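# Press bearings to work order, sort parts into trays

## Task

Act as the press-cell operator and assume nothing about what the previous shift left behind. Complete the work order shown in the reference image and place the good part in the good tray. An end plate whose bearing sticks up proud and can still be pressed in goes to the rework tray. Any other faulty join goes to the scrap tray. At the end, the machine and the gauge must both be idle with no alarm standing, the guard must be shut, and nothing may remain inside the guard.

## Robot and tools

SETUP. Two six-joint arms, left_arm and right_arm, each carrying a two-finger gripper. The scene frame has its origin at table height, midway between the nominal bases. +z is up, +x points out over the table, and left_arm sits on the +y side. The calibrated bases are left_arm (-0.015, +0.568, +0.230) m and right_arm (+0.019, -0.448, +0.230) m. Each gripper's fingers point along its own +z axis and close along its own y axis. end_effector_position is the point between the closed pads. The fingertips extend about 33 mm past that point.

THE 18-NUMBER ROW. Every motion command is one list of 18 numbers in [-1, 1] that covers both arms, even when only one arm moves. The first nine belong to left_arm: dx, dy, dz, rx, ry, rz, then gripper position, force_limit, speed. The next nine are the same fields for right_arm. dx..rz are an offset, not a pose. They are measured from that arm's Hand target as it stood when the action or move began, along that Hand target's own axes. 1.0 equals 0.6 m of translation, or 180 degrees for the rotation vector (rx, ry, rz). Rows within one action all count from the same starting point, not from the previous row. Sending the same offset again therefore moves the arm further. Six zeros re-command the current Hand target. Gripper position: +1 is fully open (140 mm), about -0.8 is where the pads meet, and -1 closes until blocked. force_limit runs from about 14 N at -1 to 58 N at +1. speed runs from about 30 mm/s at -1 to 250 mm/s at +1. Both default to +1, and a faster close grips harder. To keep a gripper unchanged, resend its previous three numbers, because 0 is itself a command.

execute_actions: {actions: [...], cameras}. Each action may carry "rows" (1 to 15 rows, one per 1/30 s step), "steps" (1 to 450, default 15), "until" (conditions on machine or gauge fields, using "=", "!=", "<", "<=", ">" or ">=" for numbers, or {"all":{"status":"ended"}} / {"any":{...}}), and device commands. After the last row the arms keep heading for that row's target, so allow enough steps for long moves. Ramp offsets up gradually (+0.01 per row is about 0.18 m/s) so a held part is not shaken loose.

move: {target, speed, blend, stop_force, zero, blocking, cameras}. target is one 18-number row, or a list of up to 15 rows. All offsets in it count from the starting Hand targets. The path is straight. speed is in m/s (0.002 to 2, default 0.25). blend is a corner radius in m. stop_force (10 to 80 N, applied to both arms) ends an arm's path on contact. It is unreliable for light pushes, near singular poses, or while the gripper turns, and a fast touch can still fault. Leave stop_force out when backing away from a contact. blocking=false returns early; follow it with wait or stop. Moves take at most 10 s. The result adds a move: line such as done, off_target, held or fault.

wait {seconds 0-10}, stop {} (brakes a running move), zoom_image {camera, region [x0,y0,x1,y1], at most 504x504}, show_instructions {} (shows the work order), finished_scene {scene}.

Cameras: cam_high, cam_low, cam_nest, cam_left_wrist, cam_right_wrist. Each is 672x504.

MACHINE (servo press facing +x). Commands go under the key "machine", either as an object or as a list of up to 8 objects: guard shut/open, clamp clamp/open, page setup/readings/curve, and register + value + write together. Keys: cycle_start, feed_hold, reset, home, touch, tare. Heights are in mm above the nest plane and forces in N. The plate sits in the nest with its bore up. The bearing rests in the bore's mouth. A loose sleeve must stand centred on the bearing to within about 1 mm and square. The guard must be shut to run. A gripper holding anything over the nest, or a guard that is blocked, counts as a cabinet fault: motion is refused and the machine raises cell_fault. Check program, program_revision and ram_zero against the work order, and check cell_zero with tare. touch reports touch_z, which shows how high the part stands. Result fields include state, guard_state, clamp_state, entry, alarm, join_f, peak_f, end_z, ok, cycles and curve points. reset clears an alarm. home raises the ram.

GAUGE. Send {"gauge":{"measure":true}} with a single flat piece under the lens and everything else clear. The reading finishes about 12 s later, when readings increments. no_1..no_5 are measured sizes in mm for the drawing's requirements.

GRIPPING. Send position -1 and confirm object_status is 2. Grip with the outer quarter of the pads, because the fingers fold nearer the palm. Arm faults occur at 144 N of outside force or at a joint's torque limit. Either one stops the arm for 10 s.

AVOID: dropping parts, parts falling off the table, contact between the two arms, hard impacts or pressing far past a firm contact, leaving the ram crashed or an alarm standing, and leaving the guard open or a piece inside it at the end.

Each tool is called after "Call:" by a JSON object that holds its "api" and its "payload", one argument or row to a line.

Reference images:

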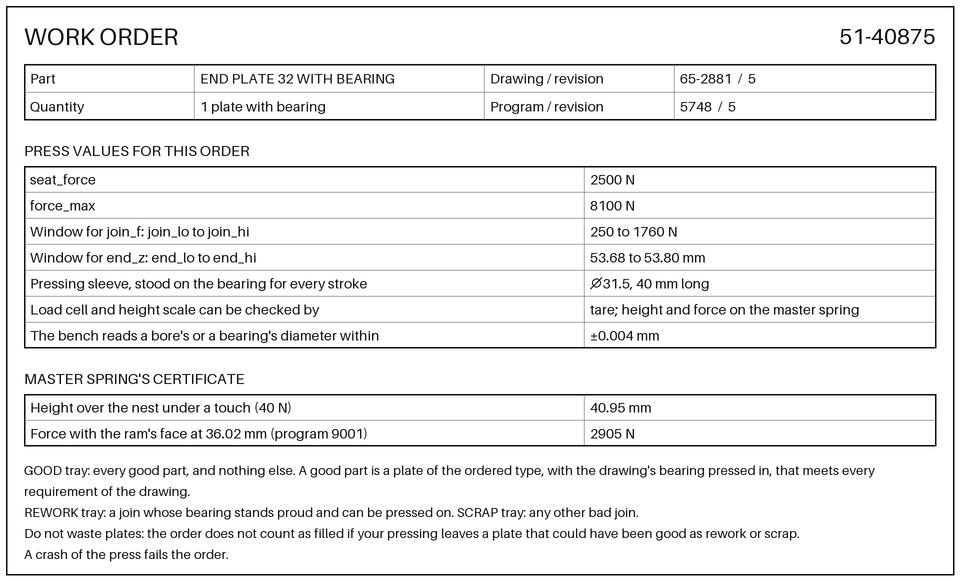

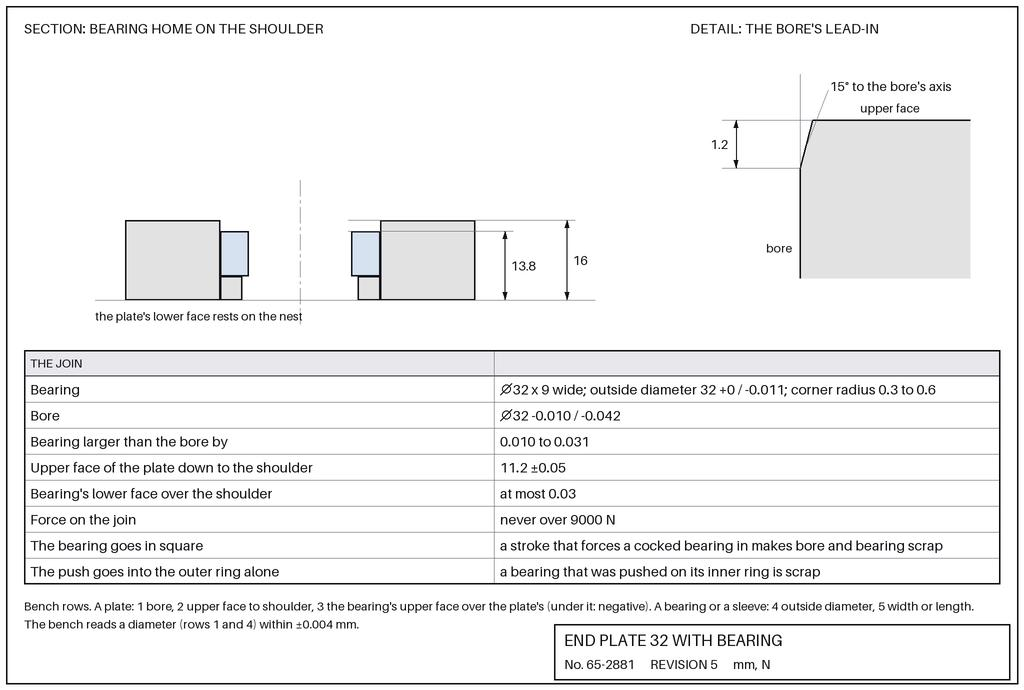

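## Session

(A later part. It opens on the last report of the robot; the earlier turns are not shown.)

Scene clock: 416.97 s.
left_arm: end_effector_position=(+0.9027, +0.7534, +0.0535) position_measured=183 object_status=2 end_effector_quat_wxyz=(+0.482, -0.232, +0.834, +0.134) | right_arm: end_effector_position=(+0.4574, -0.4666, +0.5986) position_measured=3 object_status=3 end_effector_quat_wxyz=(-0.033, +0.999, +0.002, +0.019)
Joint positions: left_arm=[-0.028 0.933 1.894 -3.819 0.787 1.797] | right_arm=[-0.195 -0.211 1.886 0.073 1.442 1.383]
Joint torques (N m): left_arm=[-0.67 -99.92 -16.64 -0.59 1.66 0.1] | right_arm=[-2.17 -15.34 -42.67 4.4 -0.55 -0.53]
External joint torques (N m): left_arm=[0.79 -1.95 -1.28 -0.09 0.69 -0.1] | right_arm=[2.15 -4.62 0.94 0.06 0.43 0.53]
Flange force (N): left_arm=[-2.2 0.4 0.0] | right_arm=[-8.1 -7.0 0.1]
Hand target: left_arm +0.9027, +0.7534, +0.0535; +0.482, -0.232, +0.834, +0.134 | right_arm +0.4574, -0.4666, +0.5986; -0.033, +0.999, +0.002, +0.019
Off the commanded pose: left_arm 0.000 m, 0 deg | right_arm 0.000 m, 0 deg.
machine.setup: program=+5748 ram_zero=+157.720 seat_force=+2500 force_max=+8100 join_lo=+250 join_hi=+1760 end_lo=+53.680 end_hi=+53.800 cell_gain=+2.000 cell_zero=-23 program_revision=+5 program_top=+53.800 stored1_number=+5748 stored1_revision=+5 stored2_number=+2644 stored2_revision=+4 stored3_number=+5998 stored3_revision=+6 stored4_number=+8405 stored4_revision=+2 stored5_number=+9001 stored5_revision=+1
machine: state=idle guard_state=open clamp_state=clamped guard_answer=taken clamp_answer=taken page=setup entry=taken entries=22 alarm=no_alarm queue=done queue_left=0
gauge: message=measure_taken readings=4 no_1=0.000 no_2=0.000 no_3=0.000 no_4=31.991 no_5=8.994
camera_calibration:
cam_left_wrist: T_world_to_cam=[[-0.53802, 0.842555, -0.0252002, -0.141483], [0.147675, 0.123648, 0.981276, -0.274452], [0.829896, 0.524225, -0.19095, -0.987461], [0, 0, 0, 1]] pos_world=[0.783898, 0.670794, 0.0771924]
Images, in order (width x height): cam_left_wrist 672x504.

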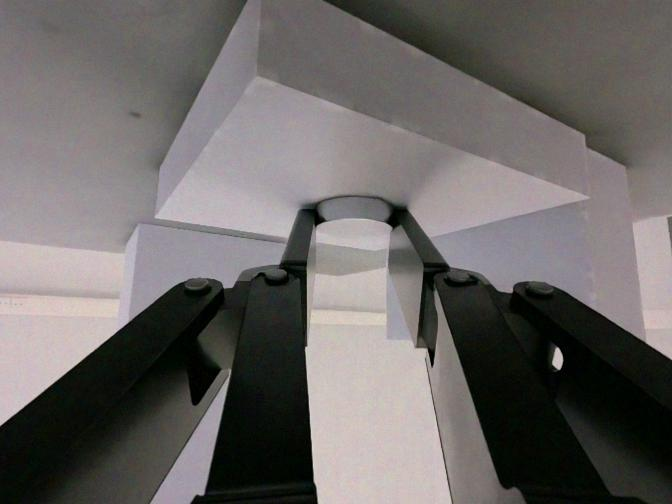

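Call:
{"api": "move", "payload": {
  "target": [
    [-0.1249, 0, -0.117, 0, 0, 0, -1, -0.5, -1, 0, 0, 0, 0, 0, 0, 1, 1, 1],
    [-0.001, -0.0467, -0.4867, 0.578, 0, 0.3347, -1, -0.5, -1, 0, 0, 0, 0, 0, 0, 1, 1, 1],
    [0.2168, -0.5072, -0.8971, 0.578, 0, 0.3347, -1, -0.5, -1, 0, 0, 0, 0, 0, 0, 1, 1, 1]
  ],
  "speed": [0.12,0.35,0.25],
  "blend": [0.02,0.04,0],
  "cameras": ["cam_left_wrist"]
}}

Scene clock: 429.63 s.
left_arm: end_effector_position=(+0.6046, +0.2188, +0.2102) position_measured=183 object_status=2 end_effector_quat_wxyz=(+0.356, +0.608, +0.617, -0.350) | right_arm: end_effector_position=(+0.4574, -0.4666, +0.5986) position_measured=3 object_status=3 end_effector_quat_wxyz=(-0.033, +0.999, +0.002, +0.019)
Joint positions: left_arm=[-0.187 0.642 2.043 -1.467 1.03 1.041] | right_arm=[-0.195 -0.211 1.886 0.073 1.442 1.383]
Joint torques (N m): left_arm=[-1.67 -78.35 -14.52 -0.6 2.03 0.23] | right_arm=[-2.13 -15.5 -42.66 4.4 -0.61 -0.47]
External joint torques (N m): left_arm=[1.79 0.42 -0.83 -0.24 0.04 -0.23] | right_arm=[2.12 -4.59 0.92 0.06 0.49 0.46]
Flange force (N): left_arm=[1.6 2.6 -1.7] | right_arm=[-8.1 -6.8 -0.1]
Hand target: left_arm +0.6046, +0.2188, +0.2102; +0.356, +0.608, +0.617, -0.350 | right_arm +0.4574, -0.4666, +0.5986; -0.033, +0.999, +0.002, +0.019
Off the commanded pose: left_arm 0.000 m, 0 deg | right_arm 0.000 m, 0 deg.
machine.setup: program=+5748 ram_zero=+157.720 seat_force=+2500 force_max=+8100 join_lo=+250 join_hi=+1760 end_lo=+53.680 end_hi=+53.800 cell_gain=+2.000 cell_zero=-23 program_revision=+5 program_top=+53.800 stored1_number=+5748 stored1_revision=+5 stored2_number=+2644 stored2_revision=+4 stored3_number=+5998 stored3_revision=+6 stored4_number=+8405 stored4_revision=+2 stored5_number=+9001 stored5_revision=+1
machine: state=idle guard_state=open clamp_state=clamped guard_answer=taken clamp_answer=taken page=setup entry=taken entries=22 alarm=no_alarm queue=done queue_left=0
gauge: message=measure_taken readings=4 no_1=0.000 no_2=0.000 no_3=0.000 no_4=31.991 no_5=8.994
move: done
camera_calibration:
cam_left_wrist: T_world_to_cam=[[0.998891, 0.040834, -0.023438, -0.601681], [0.0308315, -0.191079, 0.98109, -0.178587], [0.0355833, -0.980725, -0.192126, 0.37989], [0, 0, 0, 1]] pos_world=[0.593002, 0.363012, 0.234095]
Images, in order (width x height): cam_left_wrist 672x504.

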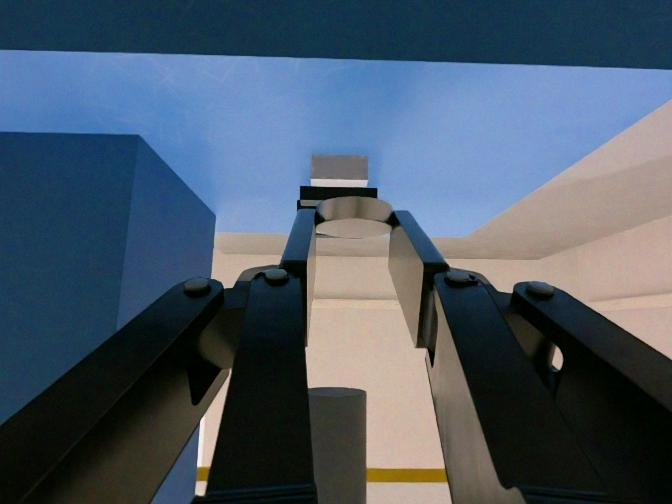

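Call:
{"api": "move", "payload": {
  "target": [-0.1147, -0.0087, 0.3193, 0, 0, 0, -1, -0.5, -1, 0, 0, 0, 0, 0, 0, 1, 1, 1],
  "speed": 0.12,
  "cameras": ["cam_left_wrist", "cam_nest"]
}}

Call:
{"api": "zoom_image", "payload": {
  "camera": "cam_nest",
  "region": [190, 130, 380, 320]
}}

Call:
{"api": "zoom_image", "payload": {
  "camera": "cam_left_wrist",
  "region": [230, 120, 480, 370]
}}

Scene clock: 432.43 s.
left_arm: end_effector_position=(+0.6023, +0.0185, +0.1737) position_measured=183 object_status=2 end_effector_quat_wxyz=(+0.356, +0.608, +0.617, -0.350) | right_arm: end_effector_position=(+0.4574, -0.4666, +0.5986) position_measured=3 object_status=3 end_effector_quat_wxyz=(-0.033, +0.999, +0.002, +0.019)
Joint positions: left_arm=[-0.487 0.738 1.942 -1.736 0.897 1.04] | right_arm=[-0.195 -0.211 1.886 0.073 1.442 1.383]
Joint torques (N m): left_arm=[-1.14 -88.2 -15.56 -1.1 2.08 0.14] | right_arm=[-2.47 -15.82 -42.65 4.45 -0.58 -0.5]
External joint torques (N m): left_arm=[0.99 1.65 -0.72 -0.18 -0.01 -0.14] | right_arm=[2.43 -4.13 0.93 0.01 0.45 0.5]
Flange force (N): left_arm=[2.2 3.1 1.3] | right_arm=[-7.1 -7.5 0.1]
Hand target: left_arm +0.6023, +0.0184, +0.1737; +0.356, +0.608, +0.617, -0.350 | right_arm +0.4574, -0.4666, +0.5986; -0.033, +0.999, +0.002, +0.019
Off the commanded pose: left_arm 0.000 m, 0 deg | right_arm 0.000 m, 0 deg.
machine.setup: program=+5748 ram_zero=+157.720 seat_force=+2500 force_max=+8100 join_lo=+250 join_hi=+1760 end_lo=+53.680 end_hi=+53.800 cell_gain=+2.000 cell_zero=-23 program_revision=+5 program_top=+53.800 stored1_number=+5748 stored1_revision=+5 stored2_number=+2644 stored2_revision=+4 stored3_number=+5998 stored3_revision=+6 stored4_number=+8405 stored4_revision=+2 stored5_number=+9001 stored5_revision=+1
machine: state=idle guard_state=open clamp_state=clamped guard_answer=taken clamp_answer=taken page=setup entry=taken entries=22 alarm=no_alarm queue=done queue_left=0
gauge: message=measure_taken readings=4 no_1=0.000 no_2=0.000 no_3=0.000 no_4=31.991 no_5=8.994
move: done
camera_calibration:
cam_left_wrist: T_world_to_cam=[[0.998888, 0.0408523, -0.0235362, -0.592042], [0.0309314, -0.191076, 0.981088, -0.181039], [0.0355825, -0.980725, -0.192127, 0.176521], [0, 0, 0, 1]] pos_world=[0.590702, 0.162712, 0.197595]
Images, in order (width x height): cam_nest 672x504, cam_left_wrist 672x504.

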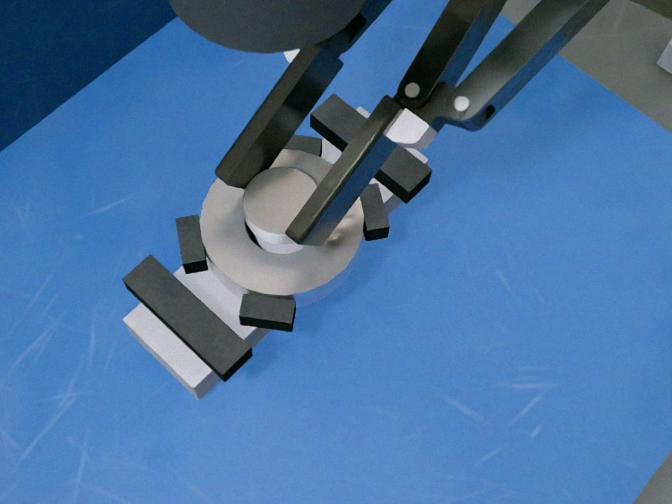

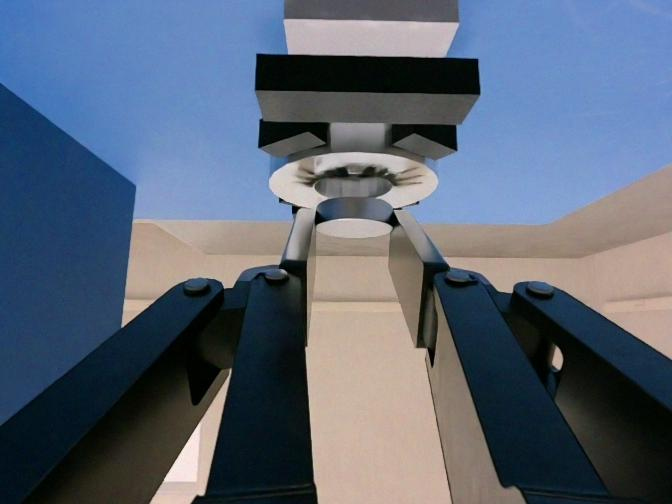

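Scaled by 2.653 from the camera's 672x504 image, which has a finer 960x720 frame.

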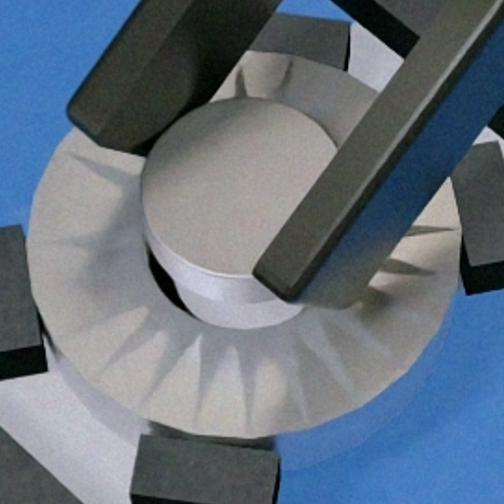

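Scaled by 2.016 from the camera's 672x504 image, which has a finer 960x720 frame.

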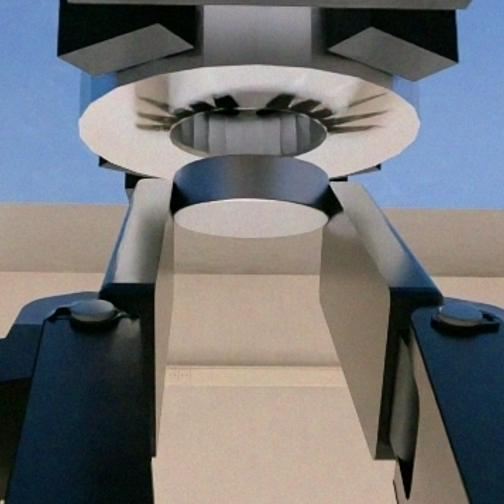

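Call:
{"api": "move", "payload": {
  "target": [0.0143, -0.0008, 0.0059, 0, 0, 0, -1, -0.5, -1, 0, 0, 0, 0, 0, 0, 1, 1, 1],
  "speed": 0.04,
  "cameras": ["cam_left_wrist", "cam_nest"]
}}

Call:
{"api": "zoom_image", "payload": {
  "camera": "cam_nest",
  "region": [190, 130, 380, 320]
}}

Call:
{"api": "zoom_image", "payload": {
  "camera": "cam_left_wrist",
  "region": [230, 120, 480, 370]
}}

Scene clock: 435.67 s.
left_arm: end_effector_position=(+0.6018, +0.0196, +0.1646) position_measured=183 object_status=2 end_effector_quat_wxyz=(+0.356, +0.608, +0.617, -0.350) | right_arm: end_effector_position=(+0.4574, -0.4666, +0.5986) position_measured=3 object_status=3 end_effector_quat_wxyz=(-0.033, +0.999, +0.002, +0.019)
Joint positions: left_arm=[-0.485 0.751 1.943 -1.746 0.9 1.057] | right_arm=[-0.195 -0.211 1.886 0.073 1.442 1.383]
Joint torques (N m): left_arm=[-0.6 -83.95 -12.87 -0.38 0.63 0.19] | right_arm=[-2.06 -15.18 -42.61 4.44 -0.59 -0.5]
External joint torques (N m): left_arm=[0.58 -2.84 -2.63 -0.86 1.45 -0.19] | right_arm=[2.02 -4.73 0.9 0.02 0.47 0.49]
Flange force (N): left_arm=[-2.9 2.5 -1.1] | right_arm=[-8.3 -6.7 -0.1]
Hand target: left_arm +0.6018, +0.0197, +0.1645; +0.356, +0.608, +0.617, -0.350 | right_arm +0.4574, -0.4666, +0.5986; -0.033, +0.999, +0.002, +0.019
Off the commanded pose: left_arm 0.000 m, 0 deg | right_arm 0.000 m, 0 deg.
machine.setup: program=+5748 ram_zero=+157.720 seat_force=+2500 force_max=+8100 join_lo=+250 join_hi=+1760 end_lo=+53.680 end_hi=+53.800 cell_gain=+2.000 cell_zero=-23 program_revision=+5 program_top=+53.800 stored1_number=+5748 stored1_revision=+5 stored2_number=+2644 stored2_revision=+4 stored3_number=+5998 stored3_revision=+6 stored4_number=+8405 stored4_revision=+2 stored5_number=+9001 stored5_revision=+1
machine: state=idle guard_state=open clamp_state=clamped guard_answer=taken clamp_answer=taken page=setup entry=taken entries=22 alarm=no_alarm queue=done queue_left=0
gauge: message=measure_taken readings=4 no_1=0.000 no_2=0.000 no_3=0.000 no_4=31.991 no_5=8.994
move: done
camera_calibration:
cam_left_wrist: T_world_to_cam=[[0.998891, 0.0408322, -0.0234422, -0.591822], [0.0308318, -0.190982, 0.981109, -0.171826], [0.0355838, -0.980744, -0.192029, 0.175951], [0, 0, 0, 1]] pos_world=[0.590202, 0.163912, 0.188494]
Images, in order (width x height): cam_nest 672x504, cam_left_wrist 672x504.

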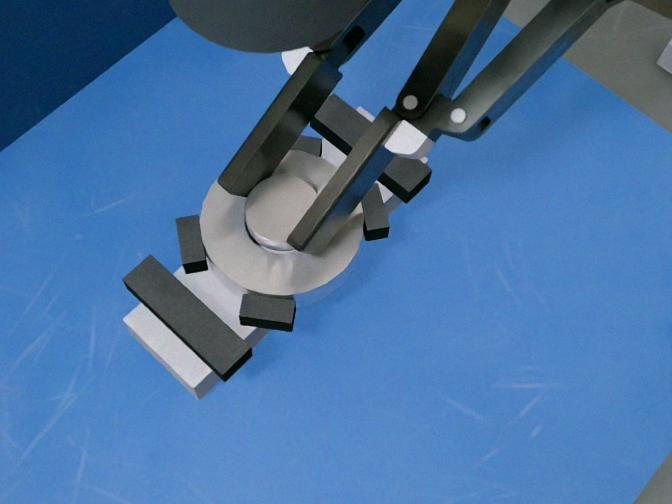

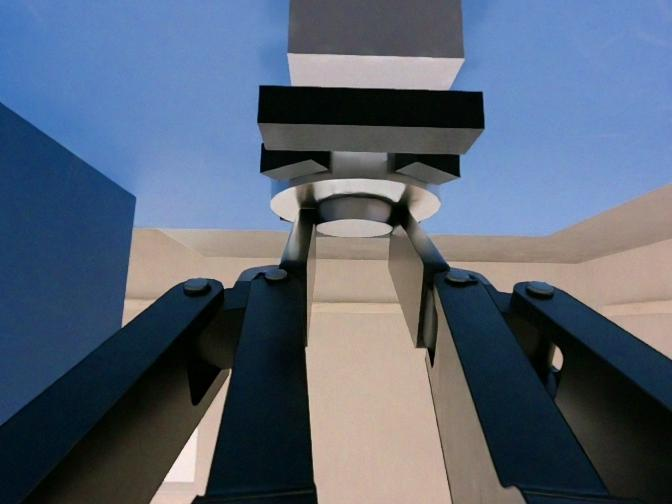

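Scaled by 2.653 from the camera's 672x504 image, which has a finer 960x720 frame.

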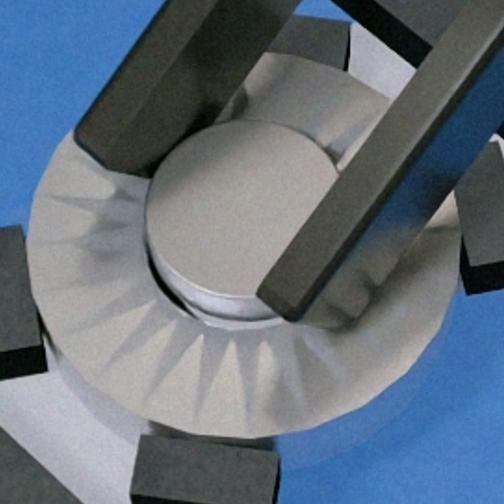

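Scaled by 2.016 from the camera's 672x504 image, which has a finer 960x720 frame.

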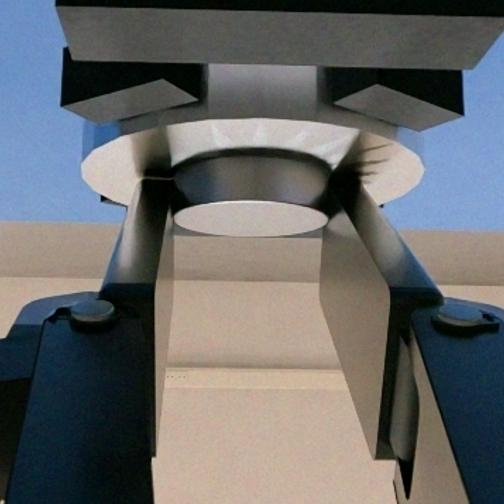

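Call:
{"api": "move", "payload": {
  "target": [0.0042, -0.0007, 0.0023, 0, 0, 0, -1, -0.5, -1, 0, 0, 0, 0, 0, 0, 1, 1, 1],
  "speed": 0.004,
  "stop_force": 10,
  "cameras": ["cam_left_wrist", "cam_nest"]
}}

Call:
{"api": "zoom_image", "payload": {
  "camera": "cam_nest",
  "region": [190, 130, 380, 320]
}}

Call:
{"api": "zoom_image", "payload": {
  "camera": "cam_left_wrist",
  "region": [230, 120, 480, 370]
}}

Scene clock: 438.53 s.
left_arm: end_effector_position=(+0.6017, +0.0197, +0.1635) position_measured=183 object_status=2 end_effector_quat_wxyz=(+0.356, +0.608, +0.617, -0.350) | right_arm: end_effector_position=(+0.4574, -0.4666, +0.5986) position_measured=3 object_status=3 end_effector_quat_wxyz=(-0.033, +0.999, +0.002, +0.019)
Joint positions: left_arm=[-0.485 0.753 1.943 -1.747 0.901 1.06] | right_arm=[-0.195 -0.211 1.886 0.073 1.442 1.383]
Joint torques (N m): left_arm=[-6.08 -74.41 -9.61 0.87 -0.61 0.1] | right_arm=[-2.2 -16.36 -42.91 4.41 -0.59 -0.5]
External joint torques (N m): left_arm=[6.23 -12.63 -5.98 -2.12 2.7 -0.1] | right_arm=[2.19 -3.77 1.15 0.06 0.47 0.49]
Flange force (N): left_arm=[-10.3 3.9 -14.1] | right_arm=[-6.9 -6.9 0.5]
Hand target: left_arm +0.6017, +0.0197, +0.1635; +0.356, +0.608, +0.617, -0.350 (not the last commanded pose) | right_arm +0.4574, -0.4666, +0.5986; -0.033, +0.999, +0.002, +0.019
Off the commanded pose: left_arm 0.002 m, 0 deg | right_arm 0.000 m, 0 deg.
machine.setup: program=+5748 ram_zero=+157.720 seat_force=+2500 force_max=+8100 join_lo=+250 join_hi=+1760 end_lo=+53.680 end_hi=+53.800 cell_gain=+2.000 cell_zero=-23 program_revision=+5 program_top=+53.800 stored1_number=+5748 stored1_revision=+5 stored2_number=+2644 stored2_revision=+4 stored3_number=+5998 stored3_revision=+6 stored4_number=+8405 stored4_revision=+2 stored5_number=+9001 stored5_revision=+1
machine: state=idle guard_state=open clamp_state=clamped guard_answer=taken clamp_answer=taken page=setup entry=taken entries=22 alarm=no_alarm queue=done queue_left=0
gauge: message=measure_taken readings=4 no_1=0.000 no_2=0.000 no_3=0.000 no_4=31.991 no_5=8.994
move: contact (left_arm)
camera_calibration:
cam_left_wrist: T_world_to_cam=[[0.998887, 0.0409321, -0.0234196, -0.591772], [0.0308323, -0.191076, 0.981091, -0.170608], [0.0356832, -0.980721, -0.192125, 0.175778], [0, 0, 0, 1]] pos_world=[0.590102, 0.164012, 0.187295]
Images, in order (width x height): cam_nest 672x504, cam_left_wrist 672x504.

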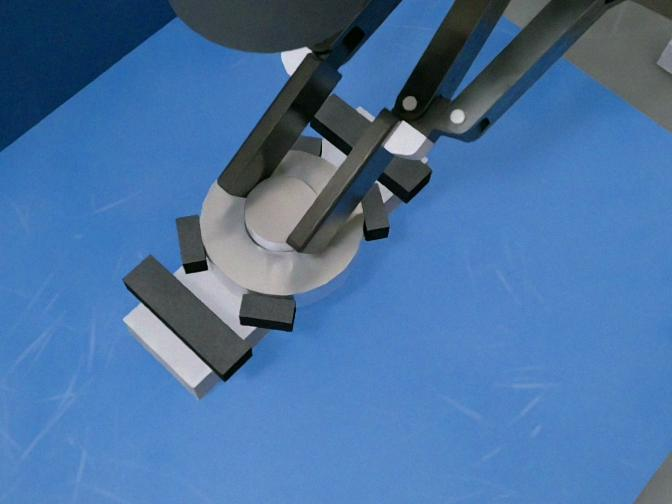

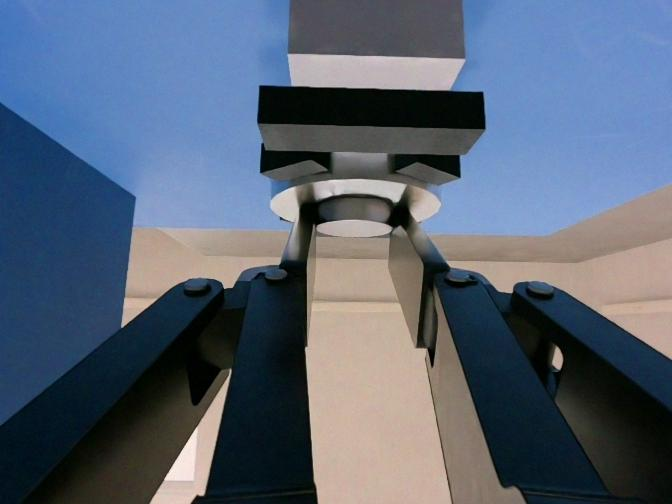

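Scaled by 2.653 from the camera's 672x504 image, which has a finer 960x720 frame.

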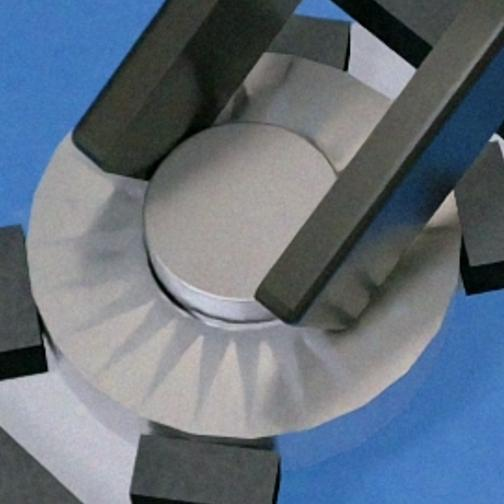

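Scaled by 2.016 from the camera's 672x504 image, which has a finer 960x720 frame.

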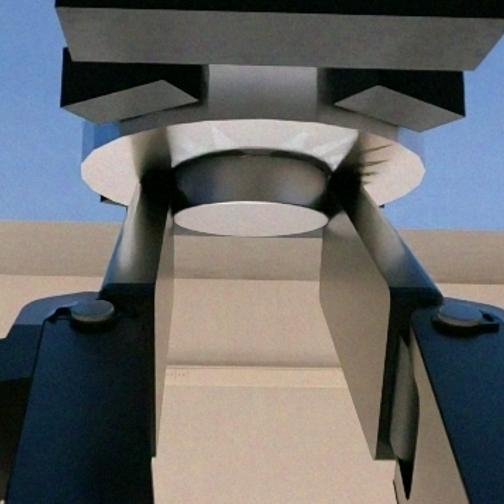

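Call:
{"api": "move", "payload": {
  "target": [-0.0012, 0, -0.0007, 0, 0, 0, -1, -0.5, -1, 0, 0, 0, 0, 0, 0, 1, 1, 1],
  "speed": 0.01
}}

Call:
{"api": "execute_actions", "payload": {
  "actions": [
    {"rows": [[0,0,0,0,0,0,-0.28,-0.5,-1,0,0,0,0,0,0,1,1,1]], "steps": 30}
  ],
  "cameras": ["cam_left_wrist", "cam_nest"]
}}

Call:
{"api": "zoom_image", "payload": {
  "camera": "cam_nest",
  "region": [190, 130, 380, 320]
}}

Call:
{"api": "zoom_image", "payload": {
  "camera": "cam_left_wrist",
  "region": [230, 120, 480, 370]
}}

Scene clock: 440.87 s.
left_arm: end_effector_position=(+0.6017, +0.0197, +0.1643) position_measured=183 object_status=2 end_effector_quat_wxyz=(+0.356, +0.608, +0.617, -0.350) | right_arm: end_effector_position=(+0.4574, -0.4666, +0.5986) position_measured=3 object_status=3 end_effector_quat_wxyz=(-0.033, +0.999, +0.002, +0.019)
Joint positions: left_arm=[-0.485 0.751 1.943 -1.746 0.9 1.058] | right_arm=[-0.195 -0.211 1.886 0.073 1.442 1.383]
Joint torques (N m): left_arm=[0.63 -84.56 -13.52 -0.69 0.83 0.15] | right_arm=[-1.84 -15.34 -42.78 4.45 -0.59 -0.52]
External joint torques (N m): left_arm=[-0.53 -2.49 -2.25 -0.57 1.25 -0.15] | right_arm=[1.8 -4.64 1.06 0 0.46 0.51]
Flange force (N): left_arm=[-3.3 1.6 -0.1] | right_arm=[-8.4 -6.2 0.1]
Hand target: left_arm +0.6017, +0.0197, +0.1643; +0.356, +0.608, +0.617, -0.350 | right_arm +0.4574, -0.4666, +0.5986; -0.033, +0.999, +0.002, +0.019
Off the commanded pose: left_arm 0.000 m, 0 deg | right_arm 0.000 m, 0 deg.
machine.setup: program=+5748 ram_zero=+157.720 seat_force=+2500 force_max=+8100 join_lo=+250 join_hi=+1760 end_lo=+53.680 end_hi=+53.800 cell_gain=+2.000 cell_zero=-23 program_revision=+5 program_top=+53.800 stored1_number=+5748 stored1_revision=+5 stored2_number=+2644 stored2_revision=+4 stored3_number=+5998 stored3_revision=+6 stored4_number=+8405 stored4_revision=+2 stored5_number=+9001 stored5_revision=+1
machine: state=idle guard_state=open clamp_state=clamped guard_answer=taken clamp_answer=taken page=setup entry=taken entries=22 alarm=no_alarm queue=done queue_left=0
gauge: message=measure_taken readings=4 no_1=0.000 no_2=0.000 no_3=0.000 no_4=31.991 no_5=8.994
move: done

Scene clock: 442.07 s.
left_arm: end_effector_position=(+0.6017, +0.0197, +0.1643) position_measured=164 object_status=3 end_effector_quat_wxyz=(+0.356, +0.608, +0.617, -0.350) | right_arm: end_effector_position=(+0.4574, -0.4666, +0.5986) position_measured=3 object_status=3 end_effector_quat_wxyz=(-0.033, +0.999, +0.002, +0.019)
Joint positions: left_arm=[-0.485 0.751 1.943 -1.746 0.9 1.058] | right_arm=[-0.195 -0.211 1.886 0.073 1.442 1.383]
Joint torques (N m): left_arm=[-1.36 -87.16 -14.75 -1.08 2 0.08] | right_arm=[-2.45 -15.53 -42.88 4.43 -0.6 -0.55]
External joint torques (N m): left_arm=[1.35 0.23 -0.84 -0.17 0.09 -0.08] | right_arm=[2.45 -4.55 1.12 0.03 0.48 0.55]
Flange force (N): left_arm=[0.9 2.5 -0.5] | right_arm=[-8.1 -7.7 0.3]
Hand target: left_arm +0.6017, +0.0197, +0.1643; +0.356, +0.608, +0.617, -0.350 | right_arm +0.4574, -0.4666, +0.5986; -0.033, +0.999, +0.002, +0.019
Off the commanded pose: left_arm 0.000 m, 0 deg | right_arm 0.000 m, 0 deg.
machine.setup: program=+5748 ram_zero=+157.720 seat_force=+2500 force_max=+8100 join_lo=+250 join_hi=+1760 end_lo=+53.680 end_hi=+53.800 cell_gain=+2.000 cell_zero=-23 program_revision=+5 program_top=+53.800 stored1_number=+5748 stored1_revision=+5 stored2_number=+2644 stored2_revision=+4 stored3_number=+5998 stored3_revision=+6 stored4_number=+8405 stored4_revision=+2 stored5_number=+9001 stored5_revision=+1
machine: state=idle guard_state=open clamp_state=clamped guard_answer=taken clamp_answer=taken page=setup entry=taken entries=22 alarm=no_alarm queue=done queue_left=0
gauge: message=measure_taken readings=4 no_1=0.000 no_2=0.000 no_3=0.000 no_4=31.991 no_5=8.994
camera_calibration:
cam_left_wrist: T_world_to_cam=[[0.998887, 0.0409321, -0.0234196, -0.591751], [0.0308323, -0.191076, 0.981091, -0.171491], [0.0356832, -0.980721, -0.192125, 0.17595], [0, 0, 0, 1]] pos_world=[0.590102, 0.164012, 0.188195]
Images, in order (width x height): cam_nest 672x504, cam_left_wrist 672x504.

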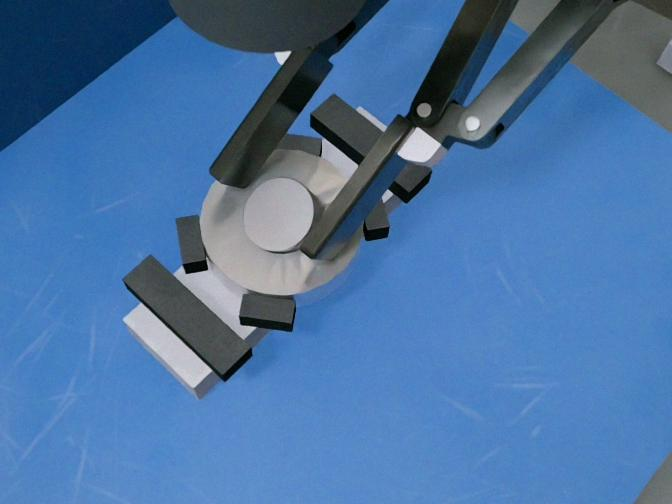

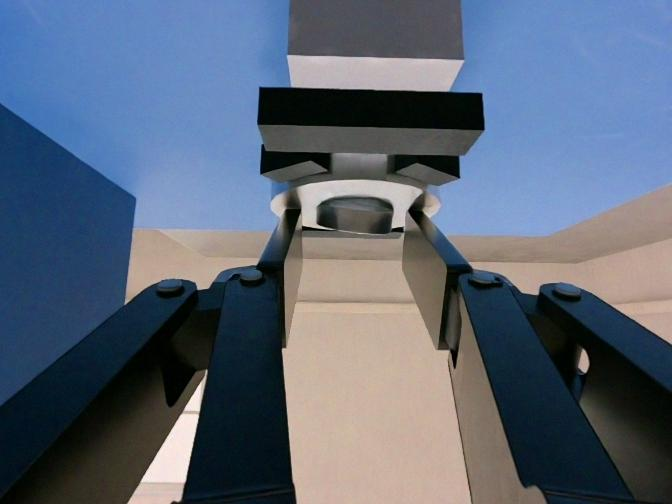

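Scaled by 2.653 from the camera's 672x504 image, which has a finer 960x720 frame.

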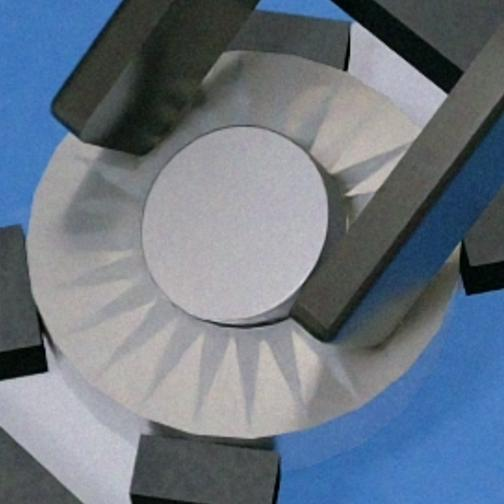

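Scaled by 2.016 from the camera's 672x504 image, which has a finer 960x720 frame.

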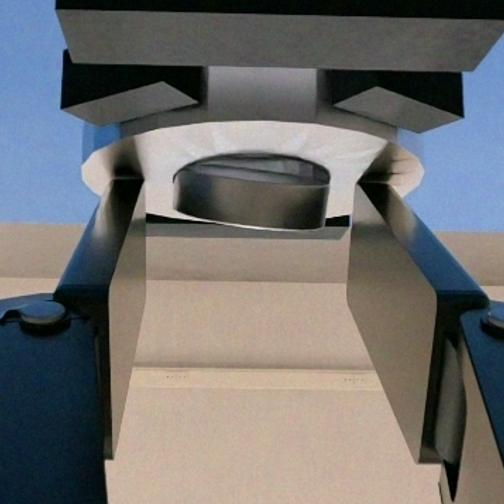

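Call:
{"api": "move", "payload": {
  "target": [
    [-0.0433, 0, -0.025, 0, 0, 0, -0.28, -0.5, -1, 0, 0, 0, 0, 0, 0, 1, 1, 1]
  ],
  "speed": 0.08,
  "cameras": ["cam_left_wrist", "cam_nest"]
}}

Call:
{"api": "zoom_image", "payload": {
  "camera": "cam_nest",
  "region": [190, 130, 380, 320]
}}

Call:
{"api": "zoom_image", "payload": {
  "camera": "cam_left_wrist",
  "region": [230, 60, 480, 310]
}}

Scene clock: 446.70 s.
left_arm: end_effector_position=(+0.6016, +0.0197, +0.1943) position_measured=164 object_status=3 end_effector_quat_wxyz=(+0.356, +0.608, +0.617, -0.350) | right_arm: end_effector_position=(+0.4574, -0.4666, +0.5986) position_measured=3 object_status=3 end_effector_quat_wxyz=(-0.033, +0.999, +0.002, +0.019)
Joint positions: left_arm=[-0.485 0.705 1.947 -1.712 0.894 1.004] | right_arm=[-0.195 -0.211 1.886 0.073 1.442 1.383]
Joint torques (N m): left_arm=[-1.19 -86.17 -16.44 -1.02 1.92 0.27] | right_arm=[-2.34 -15.77 -42.85 4.45 -0.66 -0.54]
External joint torques (N m): left_arm=[1.08 1.49 -0.77 -0.27 0.09 -0.27] | right_arm=[2.3 -4.19 1.14 0.01 0.54 0.53]
Flange force (N): left_arm=[1.9 3.3 1.1] | right_arm=[-7.6 -7.3 0.3]
Hand target: left_arm +0.6016, +0.0197, +0.1943; +0.356, +0.608, +0.617, -0.350 | right_arm +0.4574, -0.4666, +0.5986; -0.033, +0.999, +0.002, +0.019
Off the commanded pose: left_arm 0.000 m, 0 deg | right_arm 0.000 m, 0 deg.
machine.setup: program=+5748 ram_zero=+157.720 seat_force=+2500 force_max=+8100 join_lo=+250 join_hi=+1760 end_lo=+53.680 end_hi=+53.800 cell_gain=+2.000 cell_zero=-23 program_revision=+5 program_top=+53.800 stored1_number=+5748 stored1_revision=+5 stored2_number=+2644 stored2_revision=+4 stored3_number=+5998 stored3_revision=+6 stored4_number=+8405 stored4_revision=+2 stored5_number=+9001 stored5_revision=+1
machine: state=idle guard_state=open clamp_state=clamped guard_answer=taken clamp_answer=taken page=setup entry=taken entries=22 alarm=no_alarm queue=done queue_left=0
gauge: message=measure_taken readings=4 no_1=0.000 no_2=0.000 no_3=0.000 no_4=31.991 no_5=8.994
move: done
camera_calibration:
cam_left_wrist: T_world_to_cam=[[0.998887, 0.0409321, -0.0234196, -0.591051], [0.0308323, -0.191076, 0.981091, -0.200826], [0.0356832, -0.980721, -0.192125, 0.181695], [0, 0, 0, 1]] pos_world=[0.590102, 0.164012, 0.218095]
Images, in order (width x height): cam_nest 672x504, cam_left_wrist 672x504.

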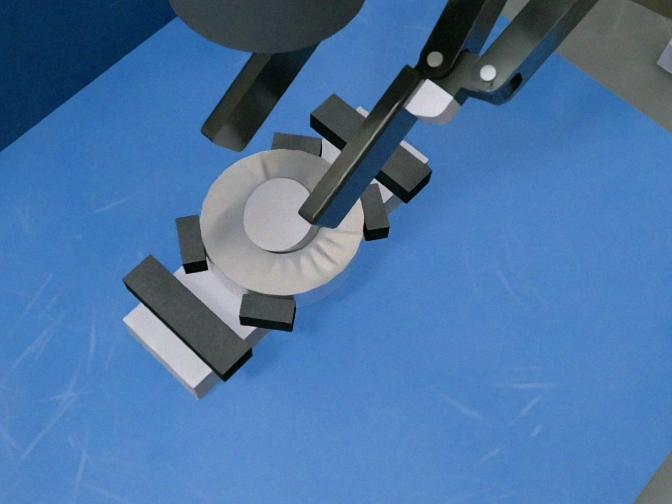

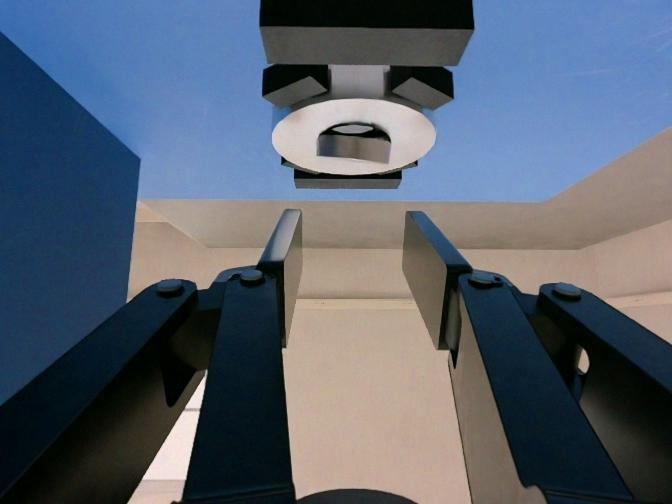

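Scaled by 2.653 from the camera's 672x504 image, which has a finer 960x720 frame.

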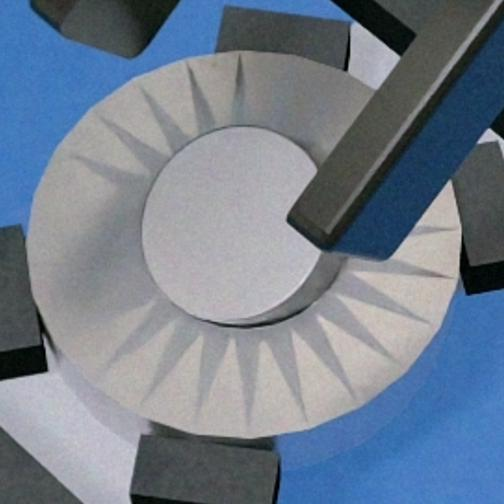

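Scaled by 2.016 from the camera's 672x504 image, which has a finer 960x720 frame.

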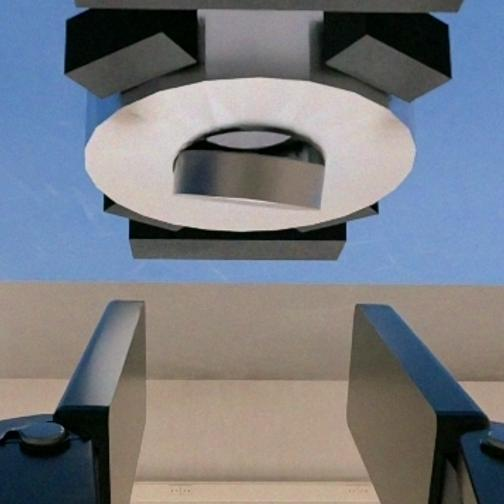

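Call:
{"api": "move", "payload": {
  "target": [0.0097, 0.0003, -0.0167, 0, 0, 0, -1, -0.5, -0.5, 0, 0, 0, 0, 0, 0, 1, 1, 1],
  "speed": 0.05
}}

Call:
{"api": "move", "payload": {
  "target": [0.0202, 0, 0.0117, 0, 0, 0, -1, -0.5, -0.5, 0, 0, 0, 0, 0, 0, 1, 1, 1],
  "speed": 0.03,
  "cameras": ["cam_left_wrist", "cam_nest"]
}}

Call:
{"api": "zoom_image", "payload": {
  "camera": "cam_nest",
  "region": [190, 130, 380, 320]
}}

Call:
{"api": "zoom_image", "payload": {
  "camera": "cam_left_wrist",
  "region": [230, 60, 480, 310]
}}

Scene clock: 449.30 s.
left_arm: end_effector_position=(+0.6017, +0.0313, +0.1943) position_measured=232 object_status=0 end_effector_quat_wxyz=(+0.356, +0.608, +0.617, -0.350) | right_arm: end_effector_position=(+0.4574, -0.4666, +0.5986) position_measured=3 object_status=3 end_effector_quat_wxyz=(-0.033, +0.999, +0.002, +0.019)
Joint positions: left_arm=[-0.47 0.701 1.956 -1.702 0.902 1.009] | right_arm=[-0.195 -0.211 1.886 0.073 1.442 1.383]
Joint torques (N m): left_arm=[-1.15 -84.97 -16.17 -0.98 1.9 0.11] | right_arm=[-2.79 -15.68 -42.82 4.38 -0.55 -0.54]
External joint torques (N m): left_arm=[1.21 0.54 -0.89 -0.3 0.12 -0.11] | right_arm=[2.77 -4.3 1.09 0.09 0.43 0.53]
Flange force (N): left_arm=[1.2 2.6 0.1] | right_arm=[-7.5 -8.4 0.5]
Hand target: left_arm +0.6017, +0.0313, +0.1943; +0.356, +0.608, +0.617, -0.350 | right_arm +0.4574, -0.4666, +0.5986; -0.033, +0.999, +0.002, +0.019
Off the commanded pose: left_arm 0.000 m, 0 deg | right_arm 0.000 m, 0 deg.
machine.setup: program=+5748 ram_zero=+157.720 seat_force=+2500 force_max=+8100 join_lo=+250 join_hi=+1760 end_lo=+53.680 end_hi=+53.800 cell_gain=+2.000 cell_zero=-23 program_revision=+5 program_top=+53.800 stored1_number=+5748 stored1_revision=+5 stored2_number=+2644 stored2_revision=+4 stored3_number=+5998 stored3_revision=+6 stored4_number=+8405 stored4_revision=+2 stored5_number=+9001 stored5_revision=+1
machine: state=idle guard_state=open clamp_state=clamped guard_answer=taken clamp_answer=taken page=setup entry=taken entries=22 alarm=no_alarm queue=done queue_left=0
gauge: message=measure_taken readings=4 no_1=0.000 no_2=0.000 no_3=0.000 no_4=31.991 no_5=8.994
move: done

Scene clock: 450.03 s.
left_arm: end_effector_position=(+0.6017, +0.0313, +0.1803) position_measured=232 object_status=3 end_effector_quat_wxyz=(+0.356, +0.608, +0.617, -0.350) | right_arm: end_effector_position=(+0.4574, -0.4666, +0.5986) position_measured=3 object_status=3 end_effector_quat_wxyz=(-0.033, +0.999, +0.002, +0.019)
Joint positions: left_arm=[-0.469 0.723 1.955 -1.718 0.904 1.035] | right_arm=[-0.195 -0.211 1.886 0.073 1.442 1.383]
Joint torques (N m): left_arm=[-1.84 -85.79 -15.22 -1.11 2.1 0.12] | right_arm=[-2.67 -15.6 -42.64 4.45 -0.56 -0.53]
External joint torques (N m): left_arm=[1.86 0.51 -1.06 -0.15 -0.04 -0.12] | right_arm=[2.66 -4.41 0.92 0.01 0.44 0.53]
Flange force (N): left_arm=[1.4 3.6 -0.7] | right_arm=[-7.5 -8.2 0.1]
Hand target: left_arm +0.6017, +0.0313, +0.1803; +0.356, +0.608, +0.617, -0.350 | right_arm +0.4574, -0.4666, +0.5986; -0.033, +0.999, +0.002, +0.019
Off the commanded pose: left_arm 0.000 m, 0 deg | right_arm 0.000 m, 0 deg.
machine.setup: program=+5748 ram_zero=+157.720 seat_force=+2500 force_max=+8100 join_lo=+250 join_hi=+1760 end_lo=+53.680 end_hi=+53.800 cell_gain=+2.000 cell_zero=-23 program_revision=+5 program_top=+53.800 stored1_number=+5748 stored1_revision=+5 stored2_number=+2644 stored2_revision=+4 stored3_number=+5998 stored3_revision=+6 stored4_number=+8405 stored4_revision=+2 stored5_number=+9001 stored5_revision=+1
machine: state=idle guard_state=open clamp_state=clamped guard_answer=taken clamp_answer=taken page=setup entry=taken entries=22 alarm=no_alarm queue=done queue_left=0
gauge: message=measure_taken readings=4 no_1=0.000 no_2=0.000 no_3=0.000 no_4=31.991 no_5=8.994
move: done
camera_calibration:
cam_left_wrist: T_world_to_cam=[[0.998887, 0.0409321, -0.0234196, -0.591847], [0.0308323, -0.191076, 0.981091, -0.184992], [0.0356832, -0.980721, -0.192125, 0.190303], [0, 0, 0, 1]] pos_world=[0.590102, 0.175512, 0.204195]
Images, in order (width x height): cam_nest 672x504, cam_left_wrist 672x504.

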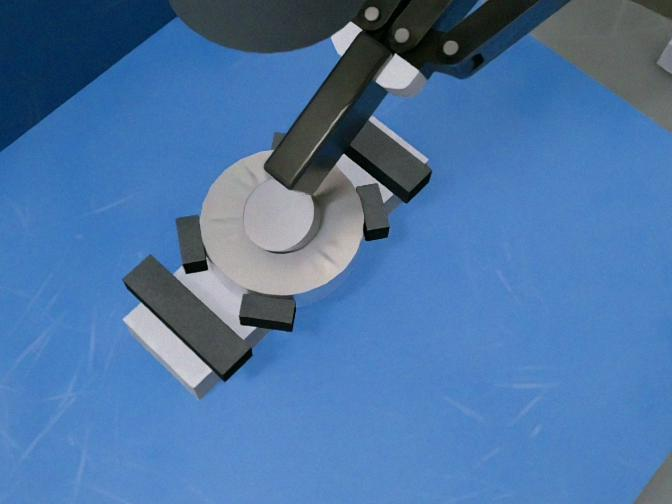

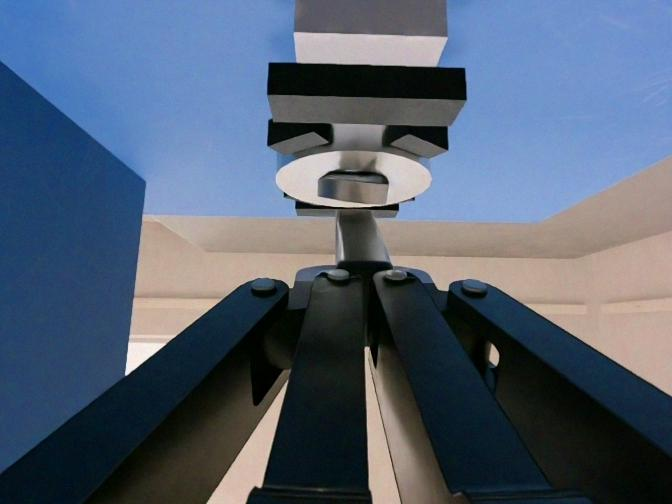

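Scaled by 2.653 from the camera's 672x504 image, which has a finer 960x720 frame.

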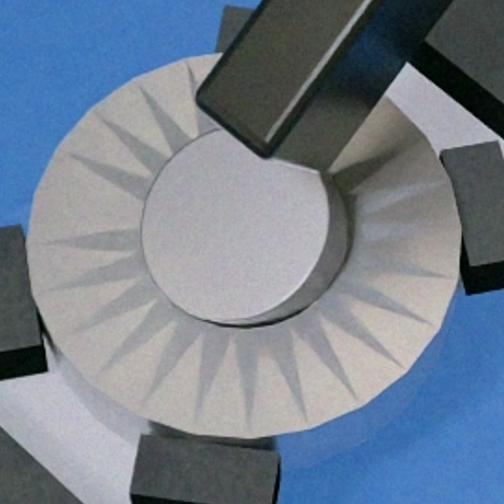

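Scaled by 2.016 from the camera's 672x504 image, which has a finer 960x720 frame.

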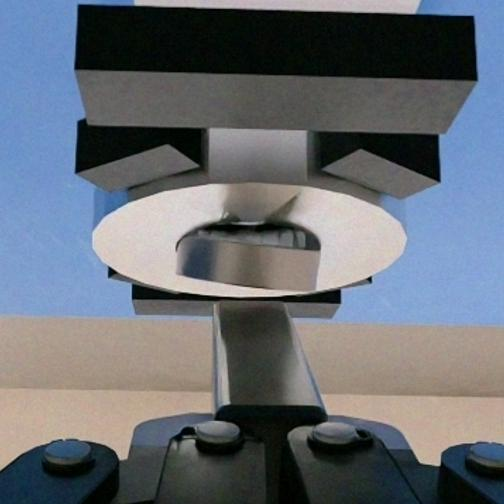

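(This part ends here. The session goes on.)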